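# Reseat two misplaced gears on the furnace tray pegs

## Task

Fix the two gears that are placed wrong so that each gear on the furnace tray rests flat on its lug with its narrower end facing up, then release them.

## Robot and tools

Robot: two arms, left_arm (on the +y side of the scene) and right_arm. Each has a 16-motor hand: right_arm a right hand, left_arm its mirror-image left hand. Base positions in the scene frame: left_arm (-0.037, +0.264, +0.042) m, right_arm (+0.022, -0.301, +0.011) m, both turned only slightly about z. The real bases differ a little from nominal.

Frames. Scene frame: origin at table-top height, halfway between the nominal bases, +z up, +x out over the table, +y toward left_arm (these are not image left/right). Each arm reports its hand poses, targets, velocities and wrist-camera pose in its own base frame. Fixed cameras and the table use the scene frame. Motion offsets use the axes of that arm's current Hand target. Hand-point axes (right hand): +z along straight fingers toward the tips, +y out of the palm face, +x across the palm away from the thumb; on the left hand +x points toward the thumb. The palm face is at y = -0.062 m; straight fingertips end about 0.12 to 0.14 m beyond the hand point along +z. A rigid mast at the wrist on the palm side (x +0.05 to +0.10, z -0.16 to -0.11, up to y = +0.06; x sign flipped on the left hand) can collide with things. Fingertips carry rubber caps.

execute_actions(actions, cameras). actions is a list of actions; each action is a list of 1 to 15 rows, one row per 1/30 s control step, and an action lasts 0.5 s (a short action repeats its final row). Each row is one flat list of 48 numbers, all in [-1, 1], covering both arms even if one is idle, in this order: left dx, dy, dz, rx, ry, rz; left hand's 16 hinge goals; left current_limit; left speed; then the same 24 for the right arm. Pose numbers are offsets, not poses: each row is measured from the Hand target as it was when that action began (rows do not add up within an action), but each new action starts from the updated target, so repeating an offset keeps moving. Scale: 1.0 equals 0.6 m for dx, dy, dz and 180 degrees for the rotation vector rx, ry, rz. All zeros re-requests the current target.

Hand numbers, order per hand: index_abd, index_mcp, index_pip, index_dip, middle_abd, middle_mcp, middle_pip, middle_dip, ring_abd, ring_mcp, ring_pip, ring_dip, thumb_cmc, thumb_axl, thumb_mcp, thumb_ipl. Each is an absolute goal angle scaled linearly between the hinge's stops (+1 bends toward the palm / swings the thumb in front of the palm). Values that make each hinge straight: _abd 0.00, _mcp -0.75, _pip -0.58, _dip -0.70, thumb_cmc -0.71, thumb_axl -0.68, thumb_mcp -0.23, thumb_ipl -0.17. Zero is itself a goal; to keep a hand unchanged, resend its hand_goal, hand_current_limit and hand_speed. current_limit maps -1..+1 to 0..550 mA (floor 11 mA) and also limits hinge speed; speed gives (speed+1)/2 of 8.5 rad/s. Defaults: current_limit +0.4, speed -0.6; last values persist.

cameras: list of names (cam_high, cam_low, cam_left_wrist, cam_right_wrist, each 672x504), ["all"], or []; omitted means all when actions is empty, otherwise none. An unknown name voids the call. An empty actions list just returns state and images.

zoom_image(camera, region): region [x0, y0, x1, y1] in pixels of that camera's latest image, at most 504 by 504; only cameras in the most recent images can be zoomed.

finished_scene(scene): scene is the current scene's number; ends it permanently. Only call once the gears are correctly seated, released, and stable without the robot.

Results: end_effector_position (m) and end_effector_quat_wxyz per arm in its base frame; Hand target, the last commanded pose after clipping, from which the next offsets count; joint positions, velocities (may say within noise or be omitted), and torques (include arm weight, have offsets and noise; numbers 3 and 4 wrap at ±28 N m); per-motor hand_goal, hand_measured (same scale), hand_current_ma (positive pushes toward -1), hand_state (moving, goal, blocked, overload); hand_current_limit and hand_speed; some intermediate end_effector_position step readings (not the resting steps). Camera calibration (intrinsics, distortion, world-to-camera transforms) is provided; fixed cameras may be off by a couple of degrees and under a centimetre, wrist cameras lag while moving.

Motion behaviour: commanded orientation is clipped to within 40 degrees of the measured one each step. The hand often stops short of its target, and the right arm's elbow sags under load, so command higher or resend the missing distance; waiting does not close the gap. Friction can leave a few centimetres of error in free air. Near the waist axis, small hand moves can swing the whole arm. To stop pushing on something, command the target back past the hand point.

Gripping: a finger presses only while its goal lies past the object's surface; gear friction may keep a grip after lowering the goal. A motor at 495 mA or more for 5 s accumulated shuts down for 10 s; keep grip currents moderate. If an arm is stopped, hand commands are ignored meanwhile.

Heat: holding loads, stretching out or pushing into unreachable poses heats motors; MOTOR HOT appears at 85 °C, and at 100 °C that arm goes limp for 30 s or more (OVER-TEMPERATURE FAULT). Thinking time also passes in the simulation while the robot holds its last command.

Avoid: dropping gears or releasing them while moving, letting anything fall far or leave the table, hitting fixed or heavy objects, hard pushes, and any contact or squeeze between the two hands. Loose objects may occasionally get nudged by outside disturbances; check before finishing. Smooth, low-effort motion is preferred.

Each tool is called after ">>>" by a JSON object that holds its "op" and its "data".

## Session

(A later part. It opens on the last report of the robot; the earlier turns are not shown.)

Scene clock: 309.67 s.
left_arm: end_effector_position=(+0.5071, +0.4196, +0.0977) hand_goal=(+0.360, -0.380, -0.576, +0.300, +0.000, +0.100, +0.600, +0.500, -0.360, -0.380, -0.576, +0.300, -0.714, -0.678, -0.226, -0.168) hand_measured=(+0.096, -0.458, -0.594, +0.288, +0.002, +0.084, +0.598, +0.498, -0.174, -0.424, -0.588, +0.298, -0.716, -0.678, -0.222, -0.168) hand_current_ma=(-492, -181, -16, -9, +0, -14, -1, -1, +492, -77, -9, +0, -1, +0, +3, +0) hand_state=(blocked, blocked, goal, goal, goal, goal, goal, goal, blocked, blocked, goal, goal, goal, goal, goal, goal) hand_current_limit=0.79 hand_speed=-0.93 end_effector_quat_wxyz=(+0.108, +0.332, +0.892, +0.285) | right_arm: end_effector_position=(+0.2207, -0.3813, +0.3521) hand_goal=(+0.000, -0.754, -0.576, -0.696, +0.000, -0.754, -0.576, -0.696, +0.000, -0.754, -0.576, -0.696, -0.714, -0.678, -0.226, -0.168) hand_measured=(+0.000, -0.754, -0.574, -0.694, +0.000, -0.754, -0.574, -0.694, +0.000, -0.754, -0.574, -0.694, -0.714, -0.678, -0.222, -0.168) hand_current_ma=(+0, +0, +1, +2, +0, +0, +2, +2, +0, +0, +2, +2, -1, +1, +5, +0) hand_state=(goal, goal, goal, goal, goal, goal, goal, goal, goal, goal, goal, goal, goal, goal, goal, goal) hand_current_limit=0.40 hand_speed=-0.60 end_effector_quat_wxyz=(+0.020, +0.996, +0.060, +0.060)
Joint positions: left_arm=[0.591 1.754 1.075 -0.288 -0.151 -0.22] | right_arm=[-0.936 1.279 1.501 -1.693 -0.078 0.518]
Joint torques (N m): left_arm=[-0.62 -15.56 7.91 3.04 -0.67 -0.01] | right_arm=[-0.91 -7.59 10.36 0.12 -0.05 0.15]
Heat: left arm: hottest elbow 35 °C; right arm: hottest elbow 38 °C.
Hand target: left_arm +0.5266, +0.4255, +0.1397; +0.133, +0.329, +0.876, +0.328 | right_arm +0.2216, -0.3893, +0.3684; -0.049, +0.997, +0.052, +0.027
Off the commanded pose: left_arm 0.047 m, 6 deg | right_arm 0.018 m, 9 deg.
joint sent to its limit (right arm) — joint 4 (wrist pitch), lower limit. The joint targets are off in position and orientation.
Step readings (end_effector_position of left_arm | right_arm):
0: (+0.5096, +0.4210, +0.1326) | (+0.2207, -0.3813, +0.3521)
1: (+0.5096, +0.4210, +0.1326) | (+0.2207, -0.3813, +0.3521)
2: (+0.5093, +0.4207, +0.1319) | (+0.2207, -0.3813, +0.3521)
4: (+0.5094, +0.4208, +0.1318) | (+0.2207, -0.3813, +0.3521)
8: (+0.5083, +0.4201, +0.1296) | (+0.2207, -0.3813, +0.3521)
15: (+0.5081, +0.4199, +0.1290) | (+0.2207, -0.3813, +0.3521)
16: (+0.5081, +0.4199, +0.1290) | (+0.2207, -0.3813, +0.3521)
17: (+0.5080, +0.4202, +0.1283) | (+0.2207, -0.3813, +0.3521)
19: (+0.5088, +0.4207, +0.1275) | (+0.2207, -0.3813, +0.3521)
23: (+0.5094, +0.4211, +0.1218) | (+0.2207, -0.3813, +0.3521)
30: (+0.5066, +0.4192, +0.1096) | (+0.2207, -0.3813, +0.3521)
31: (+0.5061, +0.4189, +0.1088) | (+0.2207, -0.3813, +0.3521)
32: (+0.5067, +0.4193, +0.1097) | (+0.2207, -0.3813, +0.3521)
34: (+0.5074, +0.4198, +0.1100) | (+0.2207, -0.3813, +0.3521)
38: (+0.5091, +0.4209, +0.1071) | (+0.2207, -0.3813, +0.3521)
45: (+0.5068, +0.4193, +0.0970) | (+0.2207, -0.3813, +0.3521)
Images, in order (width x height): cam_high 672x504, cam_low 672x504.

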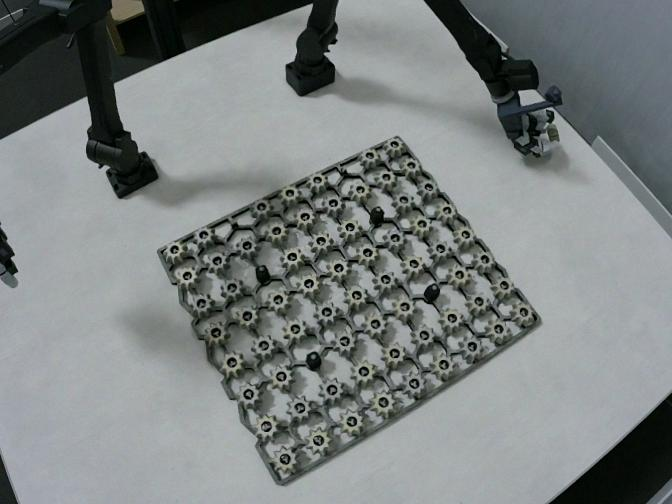

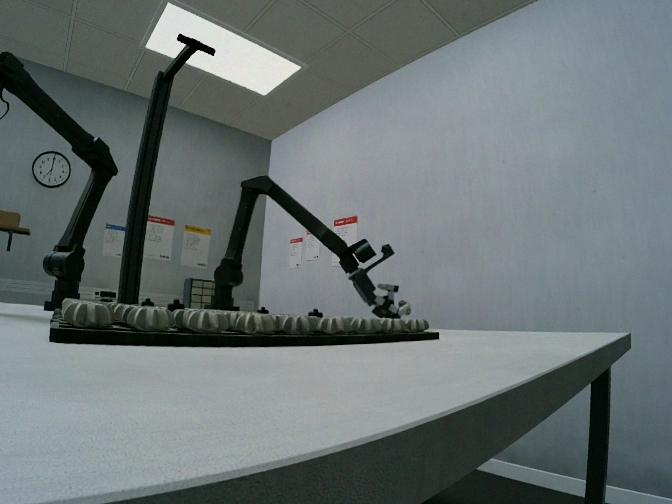

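>>> {"op": "execute_actions", "data": {"actions": [[[0,-0.0132,0.015,0,0,0,0.36,-0.38,-0.576,0.3,0,0.1,0.6,0.5,-0.36,-0.38,-0.576,0.3,-0.714,-0.678,-0.226,-0.168,0.79,-0.93,0,0,0,0,0,0,0,-0.754,-0.576,-0.696,0,-0.754,-0.576,-0.696,0,-0.754,-0.576,-0.696,-0.714,-0.678,-0.226,-0.168,0.4,-0.6]]], "cameras": ["cam_high", "cam_low"]}}

>>> {"op": "zoom_image", "data": {"camera": "cam_high", "region": [460, 50, 660, 200]}}

>>> {"op": "zoom_image", "data": {"camera": "cam_low", "region": [420, 100, 672, 290]}}

Scene clock: 311.60 s.
left_arm: end_effector_position=(+0.5069, +0.4194, +0.0868) hand_goal=(+0.360, -0.380, -0.576, +0.300, +0.000, +0.100, +0.600, +0.500, -0.360, -0.380, -0.576, +0.300, -0.714, -0.678, -0.226, -0.168) hand_measured=(+0.096, -0.458, -0.594, +0.288, +0.002, +0.084, +0.598, +0.498, -0.174, -0.424, -0.588, +0.298, -0.716, -0.678, -0.222, -0.168) hand_current_ma=(-492, -181, -16, -9, +0, -14, -1, -1, +492, -77, -9, +0, -1, +0, +3, +0) hand_state=(blocked, blocked, goal, goal, goal, goal, goal, goal, blocked, blocked, goal, goal, goal, goal, goal, goal) hand_current_limit=0.79 hand_speed=-0.93 end_effector_quat_wxyz=(+0.108, +0.332, +0.892, +0.286) | right_arm: end_effector_position=(+0.2207, -0.3813, +0.3521) hand_goal=(+0.000, -0.754, -0.576, -0.696, +0.000, -0.754, -0.576, -0.696, +0.000, -0.754, -0.576, -0.696, -0.714, -0.678, -0.226, -0.168) hand_measured=(+0.000, -0.754, -0.574, -0.694, +0.000, -0.754, -0.574, -0.694, +0.000, -0.754, -0.574, -0.694, -0.714, -0.678, -0.222, -0.168) hand_current_ma=(+0, +0, +1, +2, +0, +0, +2, +2, +0, +0, +2, +2, -1, +1, +5, +0) hand_state=(goal, goal, goal, goal, goal, goal, goal, goal, goal, goal, goal, goal, goal, goal, goal, goal) hand_current_limit=0.40 hand_speed=-0.60 end_effector_quat_wxyz=(+0.020, +0.996, +0.060, +0.060)
Joint positions: left_arm=[0.591 1.772 1.064 -0.258 -0.151 -0.22] | right_arm=[-0.936 1.279 1.501 -1.693 -0.078 0.518]
Joint torques (N m): left_arm=[-1.08 -15.91 7.71 3.03 -0.66 0] | right_arm=[-0.97 -7.59 10.32 0.1 -0.05 0.16]
Heat: left arm: hottest elbow 35 °C; right arm: hottest elbow 38 °C.
Hand target: left_arm +0.5267, +0.4254, +0.1277; +0.133, +0.329, +0.876, +0.328 | right_arm +0.2216, -0.3893, +0.3684; -0.049, +0.997, +0.052, +0.027
Off the commanded pose: left_arm 0.046 m, 6 deg | right_arm 0.018 m, 9 deg.
joint sent to its limit (right arm) — joint 4 (wrist pitch), lower limit. The joint targets are off in position and orientation.
Step readings (end_effector_position of left_arm | right_arm):
0: (+0.5071, +0.4196, +0.0977) | (+0.2207, -0.3813, +0.3521)
1: (+0.5071, +0.4196, +0.0977) | (+0.2207, -0.3813, +0.3521)
2: (+0.5068, +0.4194, +0.0972) | (+0.2207, -0.3813, +0.3521)
4: (+0.5077, +0.4199, +0.0976) | (+0.2207, -0.3813, +0.3521)
8: (+0.5086, +0.4206, +0.0938) | (+0.2207, -0.3813, +0.3521)
15: (+0.5065, +0.4192, +0.0862) | (+0.2207, -0.3813, +0.3521)
Images, in order (width x height): cam_high 672x504, cam_low 672x504.

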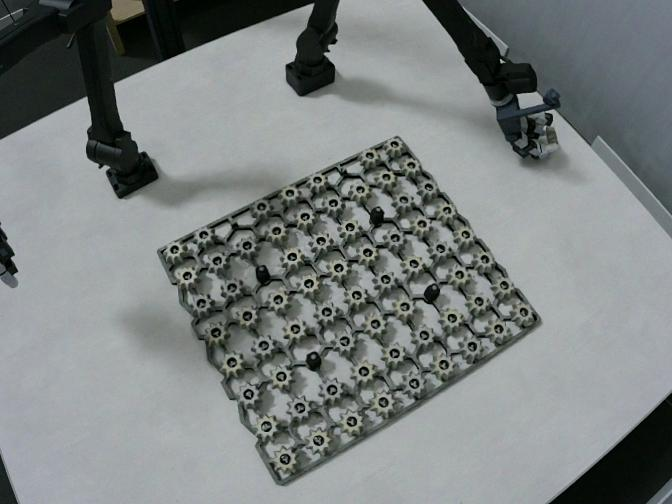

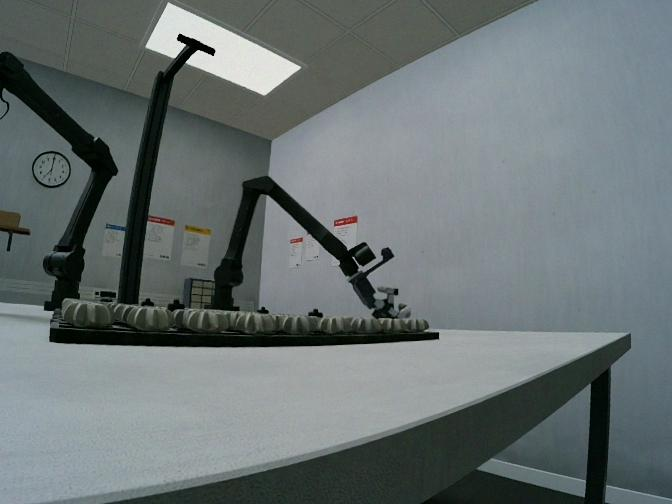

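Scaled by 2.520 from the camera's 672x504 image, which has a finer 960x720 frame.

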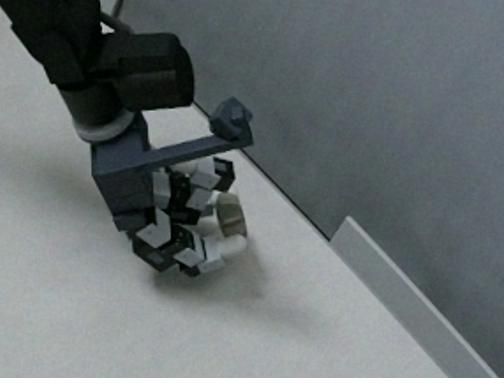

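Scaled by 2.000 from the camera's 672x504 image, which has a finer 960x720 frame.

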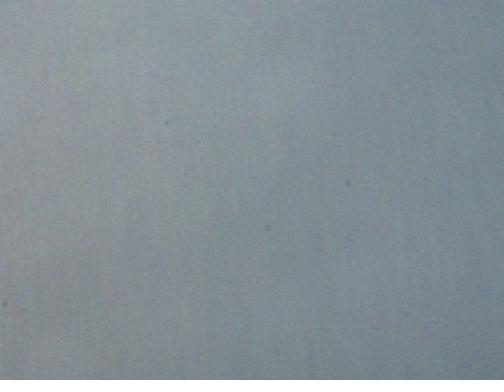

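>>> {"op": "execute_actions", "data": {"actions": [[[-0.0387,0.002,-0.014,0.0002,-0.0074,0.0083,0.36,-0.38,-0.576,0.3,0,0.1,0.6,0.5,-0.36,-0.38,-0.576,0.3,-0.714,-0.678,-0.226,-0.168,0.79,-0.93,0,0,0,0,0,0,0,-0.754,-0.576,-0.696,0,-0.754,-0.576,-0.696,0,-0.754,-0.576,-0.696,-0.714,-0.678,-0.226,-0.168,0.4,-0.6]],[[-0.0387,-0.0064,-0.0048,0.0002,-0.0074,0.0083,0.36,-0.38,-0.576,0.3,0,0.1,0.6,0.5,-0.36,-0.38,-0.576,0.3,-0.714,-0.678,-0.226,-0.168,0.79,-0.93,0,0,0,0,0,0,0,-0.754,-0.576,-0.696,0,-0.754,-0.576,-0.696,0,-0.754,-0.576,-0.696,-0.714,-0.678,-0.226,-0.168,0.4,-0.6]],[[-0.0387,-0.0064,-0.0048,0.0002,-0.0074,0.0083,0.36,-0.38,-0.576,0.3,0,0.1,0.6,0.5,-0.36,-0.38,-0.576,0.3,-0.714,-0.678,-0.226,-0.168,0.79,-0.93,0,0,0,0,0,0,0,-0.754,-0.576,-0.696,0,-0.754,-0.576,-0.696,0,-0.754,-0.576,-0.696,-0.714,-0.678,-0.226,-0.168,0.4,-0.6]],[[-0.0387,-0.0064,-0.0048,0.0002,-0.0074,0.0083,0.36,-0.38,-0.576,0.3,0,0.1,0.6,0.5,-0.36,-0.38,-0.576,0.3,-0.714,-0.678,-0.226,-0.168,0.79,-0.93,0,0,0,0,0,0,0,-0.754,-0.576,-0.696,0,-0.754,-0.576,-0.696,0,-0.754,-0.576,-0.696,-0.714,-0.678,-0.226,-0.168,0.4,-0.6]],[[-0.0387,-0.0064,-0.0048,0.0002,-0.0074,0.0083,0.36,-0.38,-0.576,0.3,0,0.1,0.6,0.5,-0.36,-0.38,-0.576,0.3,-0.714,-0.678,-0.226,-0.168,0.79,-0.93,0,0,0,0,0,0,0,-0.754,-0.576,-0.696,0,-0.754,-0.576,-0.696,0,-0.754,-0.576,-0.696,-0.714,-0.678,-0.226,-0.168,0.4,-0.6]],[[-0.0387,-0.0064,-0.0048,0.0002,-0.0074,0.0083,0.36,-0.38,-0.576,0.3,0,0.1,0.6,0.5,-0.36,-0.38,-0.576,0.3,-0.714,-0.678,-0.226,-0.168,0.79,-0.93,0,0,0,0,0,0,0,-0.754,-0.576,-0.696,0,-0.754,-0.576,-0.696,0,-0.754,-0.576,-0.696,-0.714,-0.678,-0.226,-0.168,0.4,-0.6]]], "cameras": ["cam_high", "cam_low"]}}

Scene clock: 315.93 s.
left_arm: end_effector_position=(+0.5865, +0.2979, +0.0871) hand_goal=(+0.360, -0.380, -0.576, +0.300, +0.000, +0.100, +0.600, +0.500, -0.360, -0.380, -0.576, +0.300, -0.714, -0.678, -0.226, -0.168) hand_measured=(+0.096, -0.458, -0.594, +0.288, +0.002, +0.084, +0.598, +0.498, -0.176, -0.424, -0.588, +0.298, -0.716, -0.678, -0.222, -0.168) hand_current_ma=(-492, -181, -16, -8, +0, -14, -1, -1, +492, -77, -9, +0, -1, +0, +3, +0) hand_state=(blocked, blocked, goal, goal, goal, goal, goal, goal, blocked, blocked, goal, goal, goal, goal, goal, goal) hand_current_limit=0.79 hand_speed=-0.93 end_effector_quat_wxyz=(+0.138, +0.429, +0.850, +0.273) | right_arm: end_effector_position=(+0.2207, -0.3813, +0.3521) hand_goal=(+0.000, -0.754, -0.576, -0.696, +0.000, -0.754, -0.576, -0.696, +0.000, -0.754, -0.576, -0.696, -0.714, -0.678, -0.226, -0.168) hand_measured=(+0.000, -0.754, -0.574, -0.694, +0.000, -0.754, -0.574, -0.694, +0.000, -0.754, -0.574, -0.694, -0.714, -0.678, -0.222, -0.168) hand_current_ma=(+0, +0, +1, +2, +0, +0, +2, +2, +0, +0, +2, +2, -1, +1, +5, +0) hand_state=(goal, goal, goal, goal, goal, goal, goal, goal, goal, goal, goal, goal, goal, goal, goal, goal) hand_current_limit=0.40 hand_speed=-0.60 end_effector_quat_wxyz=(+0.020, +0.996, +0.060, +0.060)
Joint positions: left_arm=[0.369 1.772 1.064 -0.258 -0.155 -0.22] | right_arm=[-0.936 1.279 1.501 -1.693 -0.078 0.518]
Joint torques (N m): left_arm=[-0.32 -17.32 7.69 2.48 -0.47 0.01] | right_arm=[-0.79 -7.53 10.29 0.09 -0.05 0.15]
Heat: left arm: hottest elbow 35 °C; right arm: hottest elbow 38 °C.
Hand target: left_arm +0.6016, +0.3050, +0.1352; +0.167, +0.418, +0.836, +0.312 | right_arm +0.2216, -0.3893, +0.3684; -0.049, +0.997, +0.052, +0.027
Off the commanded pose: left_arm 0.051 m, 6 deg | right_arm 0.018 m, 9 deg.
joint sent to its limit (right arm) — joint 4 (wrist pitch), lower limit. The joint targets are off in position and orientation.
Step readings (end_effector_position of left_arm | right_arm):
0: (+0.5069, +0.4194, +0.0868) | (+0.2207, -0.3813, +0.3521)
1: (+0.5069, +0.4194, +0.0868) | (+0.2207, -0.3813, +0.3521)
2: (+0.5076, +0.4187, +0.0868) | (+0.2207, -0.3813, +0.3521)
4: (+0.5087, +0.4173, +0.0869) | (+0.2207, -0.3813, +0.3521)
8: (+0.5162, +0.4079, +0.0869) | (+0.2207, -0.3813, +0.3521)
15: (+0.5273, +0.3934, +0.0869) | (+0.2207, -0.3813, +0.3521)
16: (+0.5279, +0.3926, +0.0869) | (+0.2207, -0.3813, +0.3521)
17: (+0.5279, +0.3926, +0.0869) | (+0.2207, -0.3813, +0.3521)
19: (+0.5279, +0.3926, +0.0869) | (+0.2207, -0.3813, +0.3521)
23: (+0.5301, +0.3896, +0.0870) | (+0.2207, -0.3813, +0.3521)
30: (+0.5372, +0.3798, +0.0870) | (+0.2207, -0.3813, +0.3521)
31: (+0.5378, +0.3789, +0.0870) | (+0.2207, -0.3813, +0.3521)
32: (+0.5390, +0.3773, +0.0870) | (+0.2207, -0.3813, +0.3521)
34: (+0.5401, +0.3756, +0.0870) | (+0.2207, -0.3813, +0.3521)
38: (+0.5447, +0.3690, +0.0870) | (+0.2207, -0.3813, +0.3521)
45: (+0.5519, +0.3580, +0.0870) | (+0.2207, -0.3813, +0.3521)
46: (+0.5525, +0.3572, +0.0870) | (+0.2207, -0.3813, +0.3521)
47: (+0.5525, +0.3572, +0.0870) | (+0.2207, -0.3813, +0.3521)
49: (+0.5530, +0.3563, +0.0870) | (+0.2207, -0.3813, +0.3521)
53: (+0.5561, +0.3514, +0.0871) | (+0.2207, -0.3813, +0.3521)
60: (+0.5630, +0.3403, +0.0871) | (+0.2207, -0.3813, +0.3521)
61: (+0.5641, +0.3385, +0.0871) | (+0.2207, -0.3813, +0.3521)
62: (+0.5646, +0.3377, +0.0871) | (+0.2207, -0.3813, +0.3521)
64: (+0.5651, +0.3368, +0.0871) | (+0.2207, -0.3813, +0.3521)
68: (+0.5687, +0.3307, +0.0871) | (+0.2207, -0.3813, +0.3521)
75: (+0.5752, +0.3193, +0.0871) | (+0.2207, -0.3813, +0.3521)
76: (+0.5756, +0.3184, +0.0871) | (+0.2207, -0.3813, +0.3521)
77: (+0.5761, +0.3176, +0.0871) | (+0.2207, -0.3813, +0.3521)
79: (+0.5766, +0.3167, +0.0871) | (+0.2207, -0.3813, +0.3521)
83: (+0.5800, +0.3105, +0.0871) | (+0.2207, -0.3813, +0.3521)
90: (+0.5861, +0.2988, +0.0871) | (+0.2207, -0.3813, +0.3521)
Images, in order (width x height): cam_high 672x504, cam_low 672x504.

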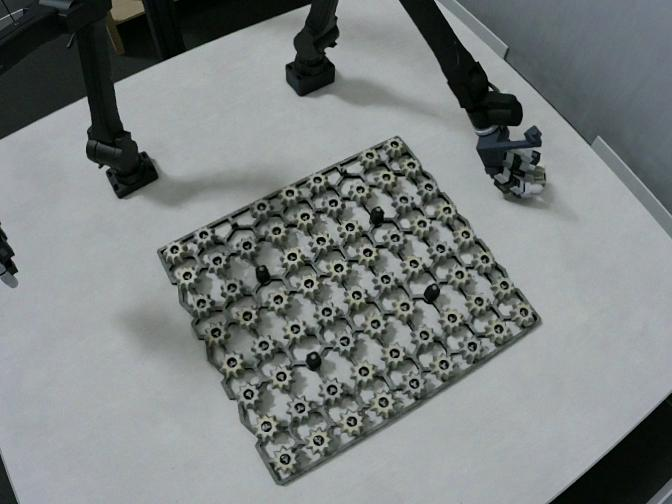

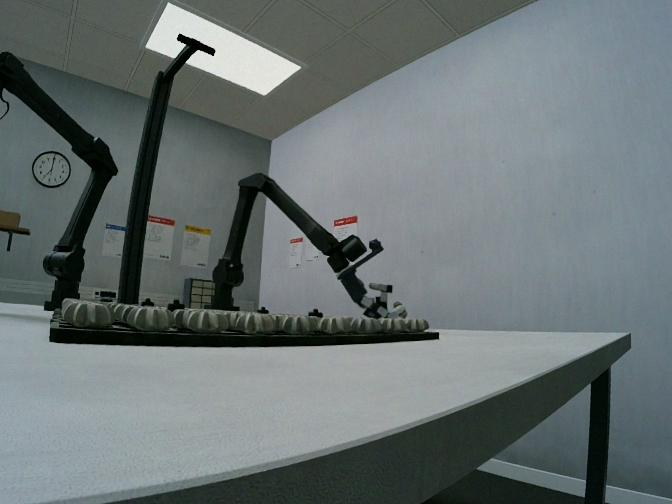

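>>> {"op": "zoom_image", "data": {"camera": "cam_high", "region": [470, 120, 590, 220]}}

>>> {"op": "zoom_image", "data": {"camera": "cam_low", "region": [330, 230, 450, 340]}}

Scaled by 4.200 from the camera's 672x504 image, which has a finer 960x720 frame.

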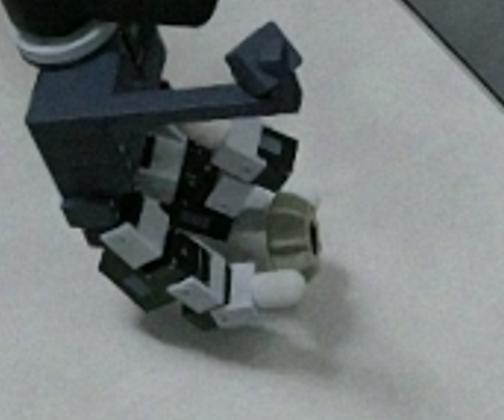

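Scaled by 4.200 from the camera's 672x504 image, which has a finer 960x720 frame.

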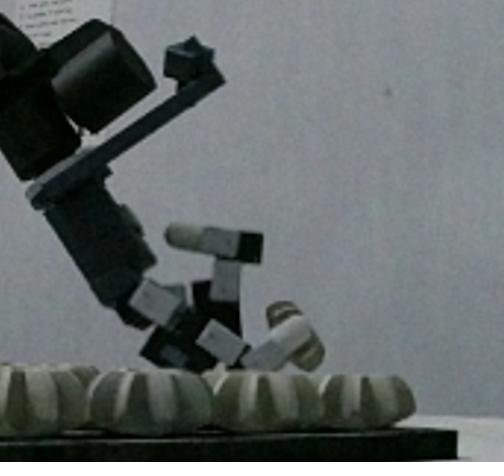

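>>> {"op": "execute_actions", "data": {"actions": [[[0,-0.0088,0.01,0,0,0,0.36,-0.38,-0.576,0.3,0,0.1,0.6,0.5,-0.36,-0.38,-0.576,0.3,-0.714,-0.678,-0.226,-0.168,0.79,-0.93,0,0,0,0,0,0,0,-0.754,-0.576,-0.696,0,-0.754,-0.576,-0.696,0,-0.754,-0.576,-0.696,-0.714,-0.678,-0.226,-0.168,0.4,-0.6]]], "cameras": ["cam_high", "cam_low"]}}

>>> {"op": "zoom_image", "data": {"camera": "cam_low", "region": [330, 230, 450, 340]}}

Scene clock: 317.43 s.
left_arm: end_effector_position=(+0.5847, +0.2972, +0.0847) hand_goal=(+0.360, -0.380, -0.576, +0.300, +0.000, +0.100, +0.600, +0.500, -0.360, -0.380, -0.576, +0.300, -0.714, -0.678, -0.226, -0.168) hand_measured=(+0.096, -0.458, -0.594, +0.288, +0.002, +0.084, +0.598, +0.498, -0.176, -0.424, -0.588, +0.298, -0.716, -0.678, -0.222, -0.168) hand_current_ma=(-492, -181, -16, -8, +0, -14, -1, -1, +492, -77, -9, +0, -1, +0, +3, +0) hand_state=(blocked, blocked, goal, goal, goal, goal, goal, goal, blocked, blocked, goal, goal, goal, goal, goal, goal) hand_current_limit=0.79 hand_speed=-0.93 end_effector_quat_wxyz=(+0.137, +0.429, +0.850, +0.272) | right_arm: end_effector_position=(+0.2207, -0.3813, +0.3521) hand_goal=(+0.000, -0.754, -0.576, -0.696, +0.000, -0.754, -0.576, -0.696, +0.000, -0.754, -0.576, -0.696, -0.714, -0.678, -0.226, -0.168) hand_measured=(+0.000, -0.754, -0.574, -0.694, +0.000, -0.754, -0.574, -0.694, +0.000, -0.754, -0.574, -0.694, -0.714, -0.678, -0.222, -0.168) hand_current_ma=(+0, +0, +1, +2, +0, +0, +2, +2, +0, +0, +2, +2, -1, +1, +5, +0) hand_state=(goal, goal, goal, goal, goal, goal, goal, goal, goal, goal, goal, goal, goal, goal, goal, goal) hand_current_limit=0.40 hand_speed=-0.60 end_effector_quat_wxyz=(+0.020, +0.996, +0.060, +0.060)
Joint positions: left_arm=[0.369 1.772 1.058 -0.255 -0.155 -0.22] | right_arm=[-0.936 1.279 1.501 -1.693 -0.078 0.518]
Joint torques (N m): left_arm=[-0.73 -15.97 7.56 3.03 -0.51 0] | right_arm=[-0.85 -7.59 10.35 0.1 -0.06 0.15]
Heat: left arm: hottest elbow 35 °C; right arm: hottest elbow 38 °C.
Hand target: left_arm +0.6017, +0.3049, +0.1272; +0.167, +0.418, +0.836, +0.312 | right_arm +0.2216, -0.3893, +0.3684; -0.049, +0.997, +0.052, +0.027
Off the commanded pose: left_arm 0.046 m, 6 deg | right_arm 0.018 m, 9 deg.
joint sent to its limit (right arm) — joint 4 (wrist pitch), lower limit. The joint targets are off in position and orientation.
Step readings (end_effector_position of left_arm | right_arm):
0: (+0.5865, +0.2979, +0.0871) | (+0.2207, -0.3813, +0.3521)
1: (+0.5865, +0.2979, +0.0871) | (+0.2207, -0.3813, +0.3521)
2: (+0.5865, +0.2979, +0.0871) | (+0.2207, -0.3813, +0.3521)
4: (+0.5865, +0.2979, +0.0871) | (+0.2207, -0.3813, +0.3521)
8: (+0.5848, +0.2973, +0.0848) | (+0.2207, -0.3813, +0.3521)
15: (+0.5844, +0.2971, +0.0844) | (+0.2207, -0.3813, +0.3521)
Images, in order (width x height): cam_high 672x504, cam_low 672x504.

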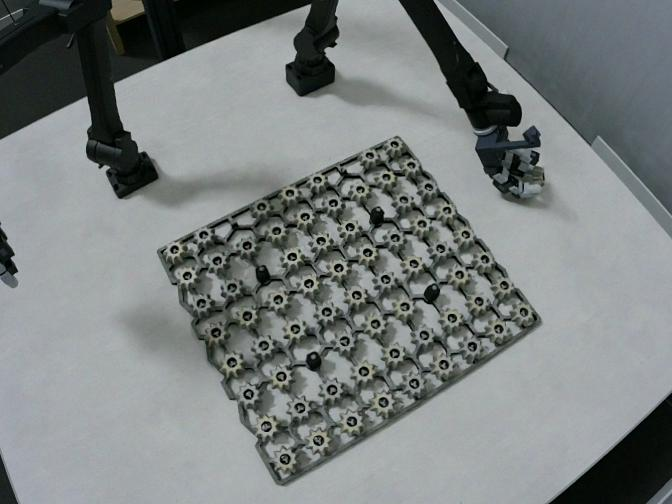

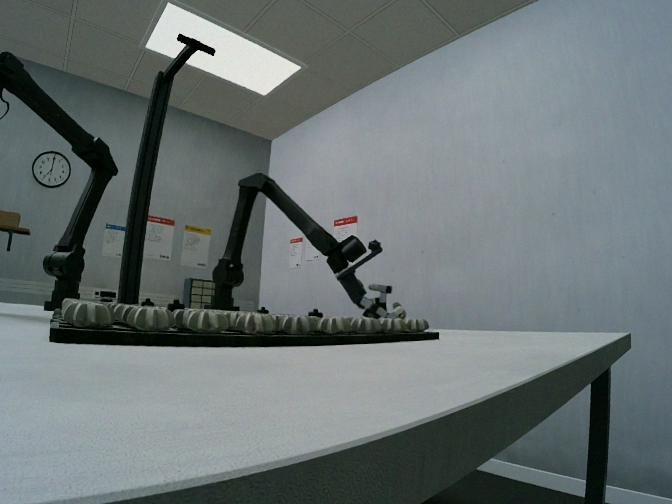

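Scaled by 4.200 from the camera's 672x504 image, which has a finer 960x720 frame.

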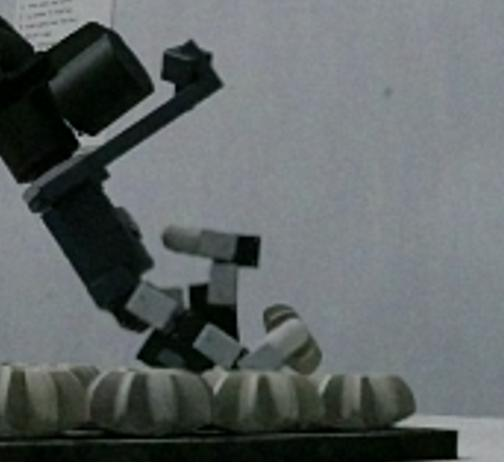

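>>> {"op": "execute_actions", "data": {"actions": [[[0,-0.0088,0.01,0,0,0,0.36,-0.38,-0.576,0.3,0,0.1,0.6,0.5,-0.36,-0.38,-0.576,0.3,-0.714,-0.678,-0.226,-0.168,0.79,-0.93,0,0,0,0,0,0,0,-0.754,-0.576,-0.696,0,-0.754,-0.576,-0.696,0,-0.754,-0.576,-0.696,-0.714,-0.678,-0.226,-0.168,0.4,-0.6]]]}}

Scene clock: 318.60 s.
left_arm: end_effector_position=(+0.5843, +0.2971, +0.0801) hand_goal=(+0.360, -0.380, -0.576, +0.300, +0.000, +0.100, +0.600, +0.500, -0.360, -0.380, -0.576, +0.300, -0.714, -0.678, -0.226, -0.168) hand_measured=(+0.096, -0.458, -0.594, +0.288, +0.002, +0.084, +0.598, +0.498, -0.176, -0.424, -0.588, +0.298, -0.716, -0.678, -0.222, -0.168) hand_current_ma=(-492, -181, -16, -8, +0, -14, -1, -1, +492, -77, -9, +0, -1, +0, +3, +0) hand_state=(blocked, blocked, goal, goal, goal, goal, goal, goal, blocked, blocked, goal, goal, goal, goal, goal, goal) hand_current_limit=0.79 hand_speed=-0.93 end_effector_quat_wxyz=(+0.138, +0.428, +0.850, +0.274) | right_arm: end_effector_position=(+0.2207, -0.3813, +0.3521) hand_goal=(+0.000, -0.754, -0.576, -0.696, +0.000, -0.754, -0.576, -0.696, +0.000, -0.754, -0.576, -0.696, -0.714, -0.678, -0.226, -0.168) hand_measured=(+0.000, -0.754, -0.574, -0.694, +0.000, -0.754, -0.574, -0.694, +0.000, -0.754, -0.574, -0.694, -0.714, -0.678, -0.222, -0.168) hand_current_ma=(+0, +0, +1, +2, +0, +0, +2, +2, +0, +0, +2, +2, -1, +1, +5, +0) hand_state=(goal, goal, goal, goal, goal, goal, goal, goal, goal, goal, goal, goal, goal, goal, goal, goal) hand_current_limit=0.40 hand_speed=-0.60 end_effector_quat_wxyz=(+0.020, +0.996, +0.060, +0.060)
Joint positions: left_arm=[0.369 1.78 1.05 -0.235 -0.155 -0.22] | right_arm=[-0.936 1.279 1.501 -1.693 -0.078 0.518]
Joint torques (N m): left_arm=[-0.85 -15.62 7.5 3.1 -0.5 -0.02] | right_arm=[-0.73 -7.59 10.35 0.06 -0.05 0.16]
Heat: left arm: hottest elbow 35 °C; right arm: hottest elbow 38 °C.
Hand target: left_arm +0.6018, +0.3048, +0.1192; +0.167, +0.418, +0.836, +0.312 | right_arm +0.2216, -0.3893, +0.3684; -0.049, +0.997, +0.052, +0.027
Off the commanded pose: left_arm 0.044 m, 6 deg | right_arm 0.018 m, 9 deg.
joint sent to its limit (right arm) — joint 4 (wrist pitch), lower limit. The joint targets are off in position and orientation.
Step readings (end_effector_position of left_arm | right_arm):
0: (+0.5847, +0.2972, +0.0847) | (+0.2207, -0.3813, +0.3521)
1: (+0.5847, +0.2972, +0.0847) | (+0.2207, -0.3813, +0.3521)
2: (+0.5843, +0.2971, +0.0843) | (+0.2207, -0.3813, +0.3521)
4: (+0.5846, +0.2972, +0.0847) | (+0.2207, -0.3813, +0.3521)
8: (+0.5852, +0.2974, +0.0839) | (+0.2207, -0.3813, +0.3521)
15: (+0.5846, +0.2972, +0.0806) | (+0.2207, -0.3813, +0.3521)

>>> {"op": "execute_actions", "data": {"actions": [[[0,-0.0088,0.01,0,0,0,0.36,-0.38,-0.576,0.3,0,0.1,0.6,0.5,-0.36,-0.38,-0.576,0.3,-0.714,-0.678,-0.226,-0.168,0.79,-0.93,0,0,0,0,0,0,0,-0.754,-0.576,-0.696,0,-0.754,-0.576,-0.696,0,-0.754,-0.576,-0.696,-0.714,-0.678,-0.226,-0.168,0.4,-0.6]]], "cameras": ["cam_high", "cam_low"]}}

>>> {"op": "zoom_image", "data": {"camera": "cam_low", "region": [330, 230, 450, 340]}}

>>> {"op": "zoom_image", "data": {"camera": "cam_high", "region": [470, 120, 590, 220]}}

Scene clock: 319.63 s.
left_arm: end_effector_position=(+0.5842, +0.2970, +0.0718) hand_goal=(+0.360, -0.380, -0.576, +0.300, +0.000, +0.100, +0.600, +0.500, -0.360, -0.380, -0.576, +0.300, -0.714, -0.678, -0.226, -0.168) hand_measured=(+0.096, -0.456, -0.594, +0.288, +0.002, +0.084, +0.598, +0.498, -0.176, -0.424, -0.588, +0.298, -0.716, -0.678, -0.222, -0.168) hand_current_ma=(-492, -175, -16, -8, +0, -14, -1, -1, +492, -77, -9, +0, -1, +0, +3, +0) hand_state=(blocked, blocked, goal, goal, goal, goal, goal, goal, blocked, blocked, goal, goal, goal, goal, goal, goal) hand_current_limit=0.79 hand_speed=-0.93 end_effector_quat_wxyz=(+0.138, +0.428, +0.850, +0.274) | right_arm: end_effector_position=(+0.2207, -0.3813, +0.3521) hand_goal=(+0.000, -0.754, -0.576, -0.696, +0.000, -0.754, -0.576, -0.696, +0.000, -0.754, -0.576, -0.696, -0.714, -0.678, -0.226, -0.168) hand_measured=(+0.000, -0.754, -0.574, -0.694, +0.000, -0.754, -0.574, -0.694, +0.000, -0.754, -0.574, -0.694, -0.714, -0.678, -0.222, -0.168) hand_current_ma=(+0, +0, +1, +2, +0, +0, +2, +2, +0, +0, +2, +2, -1, +1, +5, +0) hand_state=(goal, goal, goal, goal, goal, goal, goal, goal, goal, goal, goal, goal, goal, goal, goal, goal) hand_current_limit=0.40 hand_speed=-0.60 end_effector_quat_wxyz=(+0.020, +0.996, +0.060, +0.060)
Joint positions: left_arm=[0.369 1.795 1.044 -0.213 -0.155 -0.22] | right_arm=[-0.936 1.279 1.501 -1.693 -0.078 0.518]
Joint torques (N m): left_arm=[-0.67 -15.56 7.41 3.08 -0.49 -0.01] | right_arm=[-0.85 -7.47 10.33 0.1 -0.06 0.15]
Heat: left arm: hottest elbow 35 °C; right arm: hottest elbow 38 °C.
Hand target: left_arm +0.6019, +0.3046, +0.1112; +0.167, +0.418, +0.836, +0.312 | right_arm +0.2216, -0.3893, +0.3684; -0.049, +0.997, +0.052, +0.027
Off the commanded pose: left_arm 0.044 m, 6 deg | right_arm 0.018 m, 9 deg.
joint sent to its limit (right arm) — joint 4 (wrist pitch), lower limit. The joint targets are off in position and orientation.
Step readings (end_effector_position of left_arm | right_arm):
0: (+0.5843, +0.2971, +0.0801) | (+0.2207, -0.3813, +0.3521)
1: (+0.5843, +0.2971, +0.0801) | (+0.2207, -0.3813, +0.3521)
2: (+0.5845, +0.2971, +0.0804) | (+0.2207, -0.3813, +0.3521)
4: (+0.5852, +0.2974, +0.0797) | (+0.2207, -0.3813, +0.3521)
8: (+0.5856, +0.2976, +0.0770) | (+0.2207, -0.3813, +0.3521)
15: (+0.5840, +0.2969, +0.0715) | (+0.2207, -0.3813, +0.3521)
Images, in order (width x height): cam_high 672x504, cam_low 672x504.

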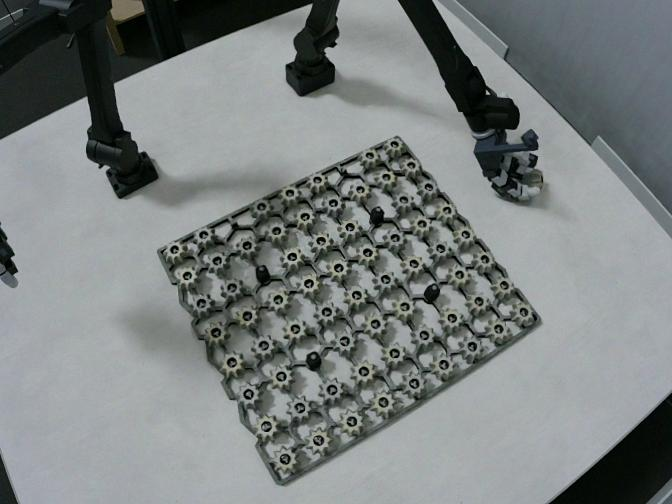

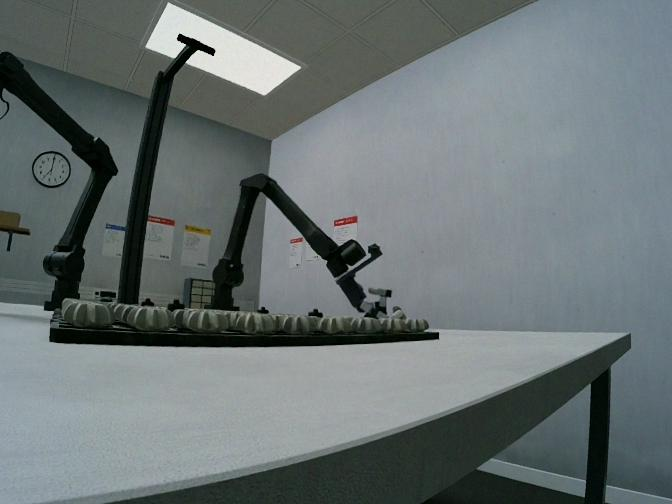

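Scaled by 4.200 from the camera's 672x504 image, which has a finer 960x720 frame.

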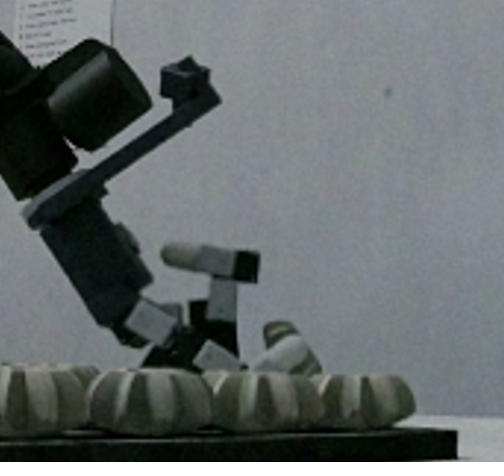

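Scaled by 4.200 from the camera's 672x504 image, which has a finer 960x720 frame.

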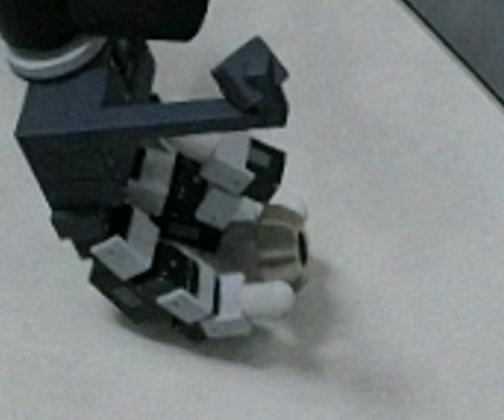

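>>> {"op": "execute_actions", "data": {"actions": [[[0,-0.0044,0.005,0,0,0,0.36,-0.38,-0.576,0.3,0,0.1,0.6,0.5,-0.36,-0.38,-0.576,0.3,-0.714,-0.678,-0.226,-0.168,0.79,-0.93,0,0,0,0,0,0,0,-0.754,-0.576,-0.696,0,-0.754,-0.576,-0.696,0,-0.754,-0.576,-0.696,-0.714,-0.678,-0.226,-0.168,0.4,-0.6]]]}}

Scene clock: 320.57 s.
left_arm: end_effector_position=(+0.5853, +0.2975, +0.0717) hand_goal=(+0.360, -0.380, -0.576, +0.300, +0.000, +0.100, +0.600, +0.500, -0.360, -0.380, -0.576, +0.300, -0.714, -0.678, -0.226, -0.168) hand_measured=(+0.096, -0.456, -0.594, +0.288, +0.002, +0.084, +0.598, +0.498, -0.176, -0.424, -0.588, +0.298, -0.716, -0.678, -0.222, -0.168) hand_current_ma=(-492, -175, -16, -8, +0, -14, -1, -1, +492, -77, -9, +0, -1, +0, +3, +0) hand_state=(blocked, blocked, goal, goal, goal, goal, goal, goal, blocked, blocked, goal, goal, goal, goal, goal, goal) hand_current_limit=0.79 hand_speed=-0.93 end_effector_quat_wxyz=(+0.140, +0.428, +0.849, +0.276) | right_arm: end_effector_position=(+0.2207, -0.3813, +0.3521) hand_goal=(+0.000, -0.754, -0.576, -0.696, +0.000, -0.754, -0.576, -0.696, +0.000, -0.754, -0.576, -0.696, -0.714, -0.678, -0.226, -0.168) hand_measured=(+0.000, -0.754, -0.574, -0.694, +0.000, -0.754, -0.574, -0.694, +0.000, -0.754, -0.574, -0.694, -0.714, -0.678, -0.222, -0.168) hand_current_ma=(+0, +0, +1, +2, +0, +0, +2, +2, +0, +0, +2, +2, -1, +1, +5, +0) hand_state=(goal, goal, goal, goal, goal, goal, goal, goal, goal, goal, goal, goal, goal, goal, goal, goal) hand_current_limit=0.40 hand_speed=-0.60 end_effector_quat_wxyz=(+0.020, +0.996, +0.060, +0.060)
Joint positions: left_arm=[0.369 1.798 1.044 -0.204 -0.155 -0.22] | right_arm=[-0.936 1.279 1.501 -1.693 -0.078 0.518]
Joint torques (N m): left_arm=[-0.79 -15.5 7.15 3.06 -0.51 -0.01] | right_arm=[-0.97 -7.53 10.33 0.1 -0.04 0.15]
Heat: left arm: hottest elbow 35 °C; right arm: hottest elbow 38 °C.
Hand target: left_arm +0.6020, +0.3046, +0.1072; +0.167, +0.418, +0.836, +0.312 | right_arm +0.2216, -0.3893, +0.3684; -0.049, +0.997, +0.052, +0.027
Off the commanded pose: left_arm 0.040 m, 5 deg | right_arm 0.018 m, 9 deg.
joint sent to its limit (right arm) — joint 4 (wrist pitch), lower limit. The joint targets are off in position and orientation.
Step readings (end_effector_position of left_arm | right_arm):
0: (+0.5842, +0.2970, +0.0718) | (+0.2207, -0.3813, +0.3521)
1: (+0.5842, +0.2970, +0.0718) | (+0.2207, -0.3813, +0.3521)
2: (+0.5842, +0.2970, +0.0718) | (+0.2207, -0.3813, +0.3521)
4: (+0.5846, +0.2972, +0.0724) | (+0.2207, -0.3813, +0.3521)
8: (+0.5851, +0.2974, +0.0714) | (+0.2207, -0.3813, +0.3521)
15: (+0.5853, +0.2975, +0.0717) | (+0.2207, -0.3813, +0.3521)

>>> {"op": "execute_actions", "data": {"actions": [[[0,-0.0044,0.005,0,0,0,0.36,-0.38,-0.576,0.3,0,0.1,0.6,0.5,-0.36,-0.38,-0.576,0.3,-0.714,-0.678,-0.226,-0.168,0.79,-0.93,0,0,0,0,0,0,0,-0.754,-0.576,-0.696,0,-0.754,-0.576,-0.696,0,-0.754,-0.576,-0.696,-0.714,-0.678,-0.226,-0.168,0.4,-0.6]]]}}

Scene clock: 321.47 s.
left_arm: end_effector_position=(+0.5868, +0.2980, +0.0713) hand_goal=(+0.360, -0.380, -0.576, +0.300, +0.000, +0.100, +0.600, +0.500, -0.360, -0.380, -0.576, +0.300, -0.714, -0.678, -0.226, -0.168) hand_measured=(+0.096, -0.456, -0.594, +0.288, +0.002, +0.084, +0.598, +0.498, -0.176, -0.424, -0.588, +0.300, -0.716, -0.678, -0.222, -0.168) hand_current_ma=(-492, -175, -16, -8, +0, -14, -1, -1, +492, -77, -9, +0, -1, +0, +3, +0) hand_state=(blocked, blocked, goal, goal, goal, goal, goal, goal, blocked, blocked, goal, goal, goal, goal, goal, goal) hand_current_limit=0.79 hand_speed=-0.93 end_effector_quat_wxyz=(+0.143, +0.427, +0.848, +0.279) | right_arm: end_effector_position=(+0.2207, -0.3813, +0.3521) hand_goal=(+0.000, -0.754, -0.576, -0.696, +0.000, -0.754, -0.576, -0.696, +0.000, -0.754, -0.576, -0.696, -0.714, -0.678, -0.226, -0.168) hand_measured=(+0.000, -0.754, -0.574, -0.694, +0.000, -0.754, -0.574, -0.694, +0.000, -0.754, -0.574, -0.694, -0.714, -0.678, -0.222, -0.168) hand_current_ma=(+0, +0, +1, +2, +0, +0, +2, +2, +0, +0, +2, +2, -1, +1, +5, +0) hand_state=(goal, goal, goal, goal, goal, goal, goal, goal, goal, goal, goal, goal, goal, goal, goal, goal) hand_current_limit=0.40 hand_speed=-0.60 end_effector_quat_wxyz=(+0.020, +0.996, +0.060, +0.060)
Joint positions: left_arm=[0.369 1.803 1.044 -0.192 -0.155 -0.22] | right_arm=[-0.936 1.279 1.501 -1.693 -0.078 0.518]
Joint torques (N m): left_arm=[-0.56 -14.92 7.06 2.97 -0.49 -0.02] | right_arm=[-0.79 -7.59 10.3 0.09 -0.05 0.16]
Heat: left arm: hottest elbow 35 °C; right arm: hottest elbow 38 °C.
Hand target: left_arm +0.6020, +0.3045, +0.1032; +0.167, +0.418, +0.836, +0.312 | right_arm +0.2216, -0.3893, +0.3684; -0.049, +0.997, +0.052, +0.027
Off the commanded pose: left_arm 0.036 m, 5 deg | right_arm 0.018 m, 9 deg.
joint sent to its limit (right arm) — joint 4 (wrist pitch), lower limit. The joint targets are off in position and orientation.
Step readings (end_effector_position of left_arm | right_arm):
0: (+0.5853, +0.2975, +0.0717) | (+0.2207, -0.3813, +0.3521)
1: (+0.5853, +0.2975, +0.0717) | (+0.2207, -0.3813, +0.3521)
2: (+0.5855, +0.2976, +0.0720) | (+0.2207, -0.3813, +0.3521)
4: (+0.5859, +0.2977, +0.0717) | (+0.2207, -0.3813, +0.3521)
8: (+0.5866, +0.2980, +0.0710) | (+0.2207, -0.3813, +0.3521)
15: (+0.5868, +0.2980, +0.0713) | (+0.2207, -0.3813, +0.3521)

>>> {"op": "execute_actions", "data": {"actions": [[[0,-0.002,-0.0129,0,0,0,0.36,-0.38,-0.576,0.3,0,0.1,0.6,0.5,-0.36,-0.38,-0.576,0.3,-0.714,-0.678,-0.226,-0.168,0.79,-0.93,0,0,0,0,0,0,0,-0.754,-0.576,-0.696,0,-0.754,-0.576,-0.696,0,-0.754,-0.576,-0.696,-0.714,-0.678,-0.226,-0.168,0.4,-0.6]]], "cameras": ["cam_high", "cam_low"]}}

>>> {"op": "zoom_image", "data": {"camera": "cam_high", "region": [470, 120, 590, 220]}}

Scene clock: 322.77 s.
left_arm: end_effector_position=(+0.5847, +0.2962, +0.0682) hand_goal=(+0.360, -0.380, -0.576, +0.300, +0.000, +0.100, +0.600, +0.500, -0.360, -0.380, -0.576, +0.300, -0.714, -0.678, -0.226, -0.168) hand_measured=(+0.096, -0.428, -0.594, +0.288, +0.002, +0.084, +0.598, +0.498, -0.176, -0.420, -0.582, +0.302, -0.716, -0.678, -0.222, -0.168) hand_current_ma=(-492, -89, -16, -8, +0, -14, -1, -1, +492, -63, -3, +1, -1, +0, +3, +0) hand_state=(blocked, blocked, goal, goal, goal, goal, goal, goal, blocked, blocked, goal, goal, goal, goal, goal, goal) hand_current_limit=0.79 hand_speed=-0.93 end_effector_quat_wxyz=(+0.141, +0.428, +0.849, +0.277) | right_arm: end_effector_position=(+0.2207, -0.3813, +0.3521) hand_goal=(+0.000, -0.754, -0.576, -0.696, +0.000, -0.754, -0.576, -0.696, +0.000, -0.754, -0.576, -0.696, -0.714, -0.678, -0.226, -0.168) hand_measured=(+0.000, -0.754, -0.574, -0.694, +0.000, -0.754, -0.574, -0.694, +0.000, -0.754, -0.574, -0.694, -0.714, -0.678, -0.222, -0.168) hand_current_ma=(+0, +0, +1, +2, +0, +0, +2, +2, +0, +0, +2, +2, -1, +1, +5, +0) hand_state=(goal, goal, goal, goal, goal, goal, goal, goal, goal, goal, goal, goal, goal, goal, goal, goal) hand_current_limit=0.40 hand_speed=-0.60 end_effector_quat_wxyz=(+0.020, +0.996, +0.060, +0.060)
Joint positions: left_arm=[0.367 1.803 1.036 -0.189 -0.155 -0.22] | right_arm=[-0.936 1.279 1.501 -1.693 -0.078 0.518]
Joint torques (N m): left_arm=[-0.79 -16.5 6.56 2.65 -0.56 -0.02] | right_arm=[-0.91 -7.59 10.32 0.06 -0.06 0.15]
Heat: left arm: hottest elbow 35 °C; right arm: hottest elbow 38 °C.
Hand target: left_arm +0.5971, +0.3010, +0.1082; +0.167, +0.418, +0.836, +0.312 | right_arm +0.2216, -0.3893, +0.3684; -0.049, +0.997, +0.052, +0.027
Off the commanded pose: left_arm 0.042 m, 5 deg | right_arm 0.018 m, 9 deg.
joint sent to its limit (right arm) — joint 4 (wrist pitch), lower limit. The joint targets are off in position and orientation.
Step readings (end_effector_position of left_arm | right_arm):
0: (+0.5868, +0.2980, +0.0713) | (+0.2207, -0.3813, +0.3521)
1: (+0.5868, +0.2980, +0.0713) | (+0.2207, -0.3813, +0.3521)
2: (+0.5868, +0.2980, +0.0713) | (+0.2207, -0.3813, +0.3521)
4: (+0.5856, +0.2976, +0.0698) | (+0.2207, -0.3813, +0.3521)
8: (+0.5851, +0.2963, +0.0687) | (+0.2207, -0.3813, +0.3521)
15: (+0.5847, +0.2962, +0.0682) | (+0.2207, -0.3813, +0.3521)
Images, in order (width x height): cam_high 672x504, cam_low 672x504.

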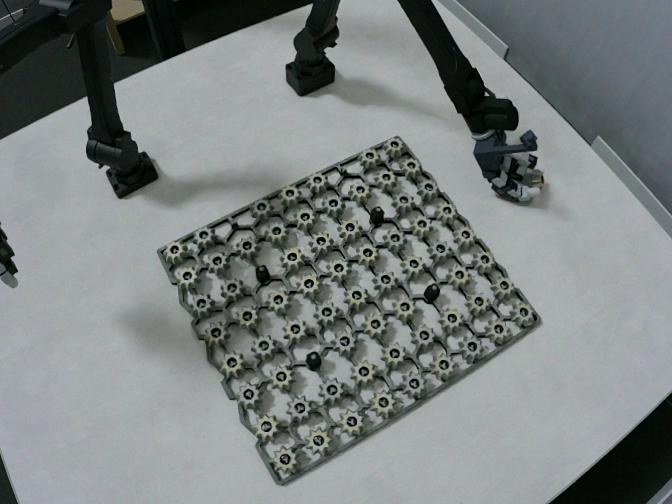

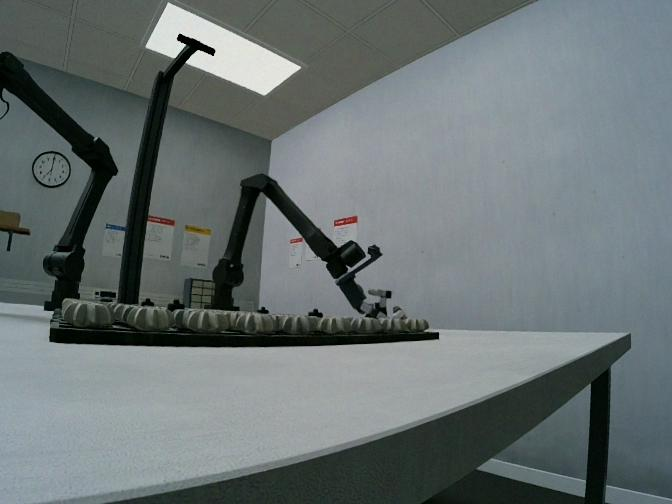

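Scaled by 4.200 from the camera's 672x504 image, which has a finer 960x720 frame.

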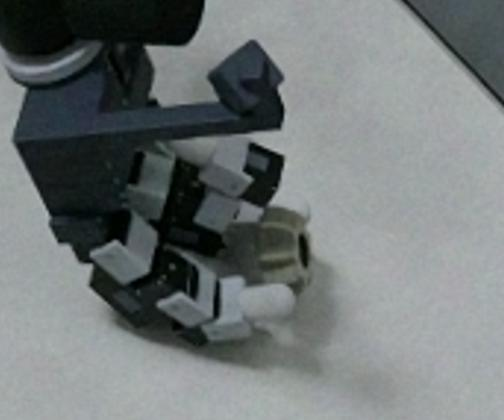

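>>> {"op": "execute_actions", "data": {"actions": [[[0,0,-0.013,0,0,0,0.36,-0.38,-0.576,0.3,0,0.1,0.6,0.5,-0.36,-0.38,-0.576,0.3,-0.714,-0.678,-0.226,-0.168,0.79,-0.93,0,0,0,0,0,0,0,-0.754,-0.576,-0.696,0,-0.754,-0.576,-0.696,0,-0.754,-0.576,-0.696,-0.714,-0.678,-0.226,-0.168,0.4,-0.6]]]}}

Scene clock: 323.77 s.
left_arm: end_effector_position=(+0.5795, +0.2941, +0.0686) hand_goal=(+0.360, -0.380, -0.576, +0.300, +0.000, +0.100, +0.600, +0.500, -0.360, -0.380, -0.576, +0.300, -0.714, -0.678, -0.226, -0.168) hand_measured=(+0.096, -0.428, -0.594, +0.288, +0.002, +0.084, +0.598, +0.498, -0.176, -0.420, -0.582, +0.302, -0.716, -0.678, -0.222, -0.168) hand_current_ma=(-492, -89, -16, -8, +0, -14, -1, -1, +492, -63, -3, +1, -1, +0, +3, +0) hand_state=(blocked, blocked, goal, goal, goal, goal, goal, goal, blocked, blocked, goal, goal, goal, goal, goal, goal) hand_current_limit=0.79 hand_speed=-0.93 end_effector_quat_wxyz=(+0.140, +0.428, +0.849, +0.276) | right_arm: end_effector_position=(+0.2207, -0.3813, +0.3521) hand_goal=(+0.000, -0.754, -0.576, -0.696, +0.000, -0.754, -0.576, -0.696, +0.000, -0.754, -0.576, -0.696, -0.714, -0.678, -0.226, -0.168) hand_measured=(+0.000, -0.754, -0.574, -0.694, +0.000, -0.754, -0.574, -0.694, +0.000, -0.754, -0.574, -0.694, -0.714, -0.678, -0.222, -0.168) hand_current_ma=(+0, +0, +1, +2, +0, +0, +2, +2, +0, +0, +2, +2, -1, +1, +5, +0) hand_state=(goal, goal, goal, goal, goal, goal, goal, goal, goal, goal, goal, goal, goal, goal, goal, goal) hand_current_limit=0.40 hand_speed=-0.60 end_effector_quat_wxyz=(+0.020, +0.996, +0.060, +0.060)
Joint positions: left_arm=[0.367 1.79 1.021 -0.189 -0.155 -0.22] | right_arm=[-0.936 1.279 1.501 -1.693 -0.078 0.518]
Joint torques (N m): left_arm=[-0.91 -17.32 6.9 2.3 -0.62 -0.05] | right_arm=[-0.85 -7.53 10.35 0.09 -0.06 0.16]
Heat: left arm: hottest elbow 35 °C; right arm: hottest elbow 38 °C.
Hand target: left_arm +0.5929, +0.2980, +0.1141; +0.167, +0.418, +0.836, +0.312 | right_arm +0.2216, -0.3893, +0.3684; -0.049, +0.997, +0.052, +0.027
Off the commanded pose: left_arm 0.048 m, 5 deg | right_arm 0.018 m, 9 deg.
joint sent to its limit (right arm) — joint 4 (wrist pitch), lower limit. The joint targets are off in position and orientation.
Step readings (end_effector_position of left_arm | right_arm):
0: (+0.5847, +0.2962, +0.0682) | (+0.2207, -0.3813, +0.3521)
1: (+0.5847, +0.2962, +0.0682) | (+0.2207, -0.3813, +0.3521)
2: (+0.5847, +0.2962, +0.0682) | (+0.2207, -0.3813, +0.3521)
4: (+0.5831, +0.2955, +0.0680) | (+0.2207, -0.3813, +0.3521)
8: (+0.5806, +0.2946, +0.0691) | (+0.2207, -0.3813, +0.3521)
15: (+0.5795, +0.2941, +0.0686) | (+0.2207, -0.3813, +0.3521)

>>> {"op": "execute_actions", "data": {"actions": [[[0,0,0,0,0,0,0.2,-0.38,-0.576,0.3,0,0.1,0.6,0.5,-0.28,-0.38,-0.576,0.3,-0.714,-0.678,-0.226,-0.168,0.6,-0.8,0,0,0,0,0,0,0,-0.754,-0.576,-0.696,0,-0.754,-0.576,-0.696,0,-0.754,-0.576,-0.696,-0.714,-0.678,-0.226,-0.168,0.4,-0.6]],[[0,0,0,0,0,0,-0.05,-0.38,-0.576,0.3,0,0.1,0.6,0.5,0.0,-0.38,-0.576,0.3,-0.714,-0.678,-0.226,-0.168,0.6,-0.3,0,0,0,0,0,0,0,-0.754,-0.576,-0.696,0,-0.754,-0.576,-0.696,0,-0.754,-0.576,-0.696,-0.714,-0.678,-0.226,-0.168,0.4,-0.6]]], "cameras": ["cam_high", "cam_low"]}}

>>> {"op": "zoom_image", "data": {"camera": "cam_high", "region": [470, 120, 590, 220]}}

Scene clock: 325.60 s.
left_arm: end_effector_position=(+0.5801, +0.2952, +0.0823) hand_goal=(-0.050, -0.380, -0.576, +0.300, +0.000, +0.100, +0.600, +0.500, +0.000, -0.380, -0.576, +0.300, -0.714, -0.678, -0.226, -0.168) hand_measured=(-0.048, -0.400, -0.582, +0.298, +0.002, +0.084, +0.598, +0.498, -0.002, -0.396, -0.582, +0.302, -0.718, -0.678, -0.222, -0.168) hand_current_ma=(+0, -22, -4, -1, +0, -14, -1, -1, +0, -15, -3, +0, -1, +0, +3, +0) hand_state=(goal, blocked, goal, goal, goal, goal, goal, goal, goal, goal, goal, goal, goal, goal, goal, goal) hand_current_limit=0.60 hand_speed=-0.30 end_effector_quat_wxyz=(+0.146, +0.425, +0.847, +0.285) | right_arm: end_effector_position=(+0.2207, -0.3813, +0.3521) hand_goal=(+0.000, -0.754, -0.576, -0.696, +0.000, -0.754, -0.576, -0.696, +0.000, -0.754, -0.576, -0.696, -0.714, -0.678, -0.226, -0.168) hand_measured=(+0.000, -0.754, -0.574, -0.694, +0.000, -0.754, -0.574, -0.694, +0.000, -0.754, -0.574, -0.694, -0.714, -0.678, -0.222, -0.168) hand_current_ma=(+0, +0, +1, +2, +0, +0, +2, +2, +0, +0, +2, +2, -1, +1, +5, +0) hand_state=(goal, goal, goal, goal, goal, goal, goal, goal, goal, goal, goal, goal, goal, goal, goal, goal) hand_current_limit=0.40 hand_speed=-0.60 end_effector_quat_wxyz=(+0.020, +0.996, +0.060, +0.060)
Joint positions: left_arm=[0.367 1.769 1.021 -0.189 -0.16 -0.22] | right_arm=[-0.936 1.279 1.501 -1.693 -0.078 0.518]
Joint torques (N m): left_arm=[-0.97 -15.38 7.06 2.29 -0.5 -0.06] | right_arm=[-0.91 -7.59 10.35 0.12 -0.06 0.15]
Heat: left arm: hottest elbow 35 °C; right arm: hottest elbow 38 °C.
Hand target: left_arm +0.5929, +0.2980, +0.1141; +0.167, +0.418, +0.836, +0.312 | right_arm +0.2216, -0.3893, +0.3684; -0.049, +0.997, +0.052, +0.027
Off the commanded pose: left_arm 0.034 m, 4 deg | right_arm 0.018 m, 9 deg.
joint sent to its limit (right arm) — joint 4 (wrist pitch), lower limit. The joint targets are off in position and orientation.
Step readings (end_effector_position of left_arm | right_arm):
0: (+0.5795, +0.2941, +0.0686) | (+0.2207, -0.3813, +0.3521)
1: (+0.5795, +0.2941, +0.0686) | (+0.2207, -0.3813, +0.3521)
2: (+0.5795, +0.2941, +0.0686) | (+0.2207, -0.3813, +0.3521)
4: (+0.5795, +0.2941, +0.0686) | (+0.2207, -0.3813, +0.3521)
8: (+0.5795, +0.2941, +0.0686) | (+0.2207, -0.3813, +0.3521)
15: (+0.5795, +0.2941, +0.0686) | (+0.2207, -0.3813, +0.3521)
16: (+0.5795, +0.2941, +0.0686) | (+0.2207, -0.3813, +0.3521)
17: (+0.5793, +0.2944, +0.0687) | (+0.2207, -0.3813, +0.3521)
19: (+0.5793, +0.2946, +0.0707) | (+0.2207, -0.3813, +0.3521)
23: (+0.5795, +0.2958, +0.0784) | (+0.2207, -0.3813, +0.3521)
30: (+0.5798, +0.2959, +0.0822) | (+0.2207, -0.3813, +0.3521)
Images, in order (width x height): cam_high 672x504, cam_low 672x504.

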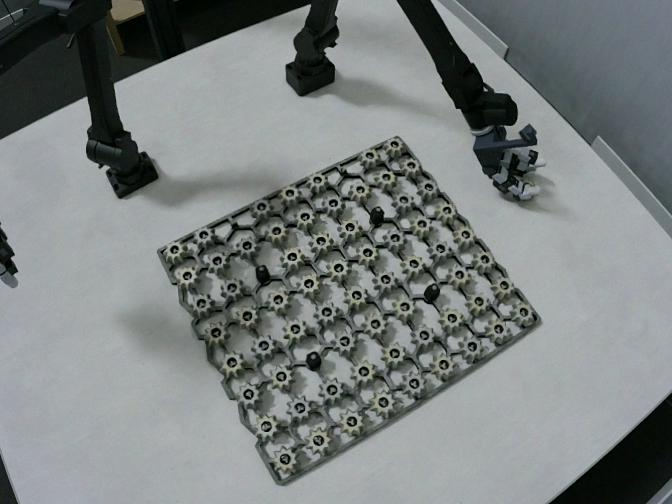

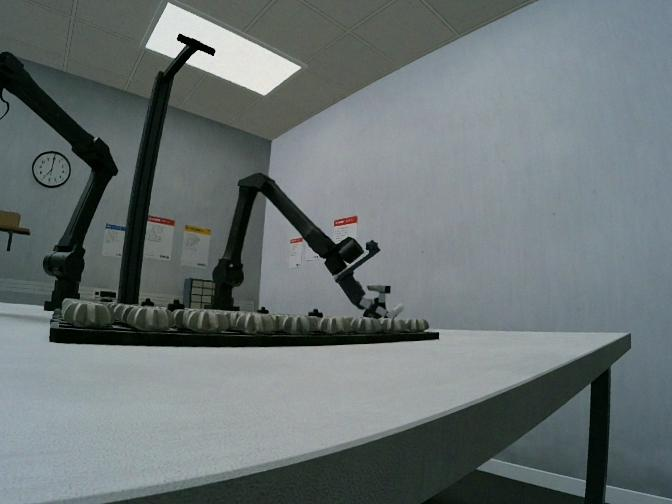

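Scaled by 4.200 from the camera's 672x504 image, which has a finer 960x720 frame.

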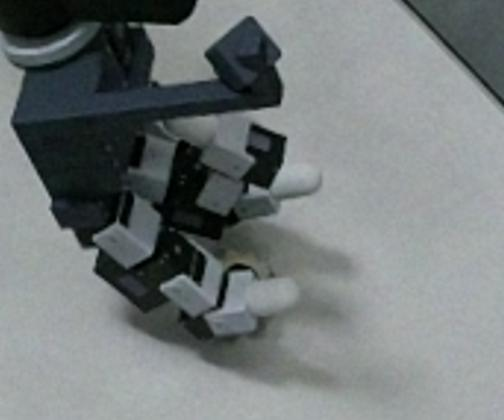

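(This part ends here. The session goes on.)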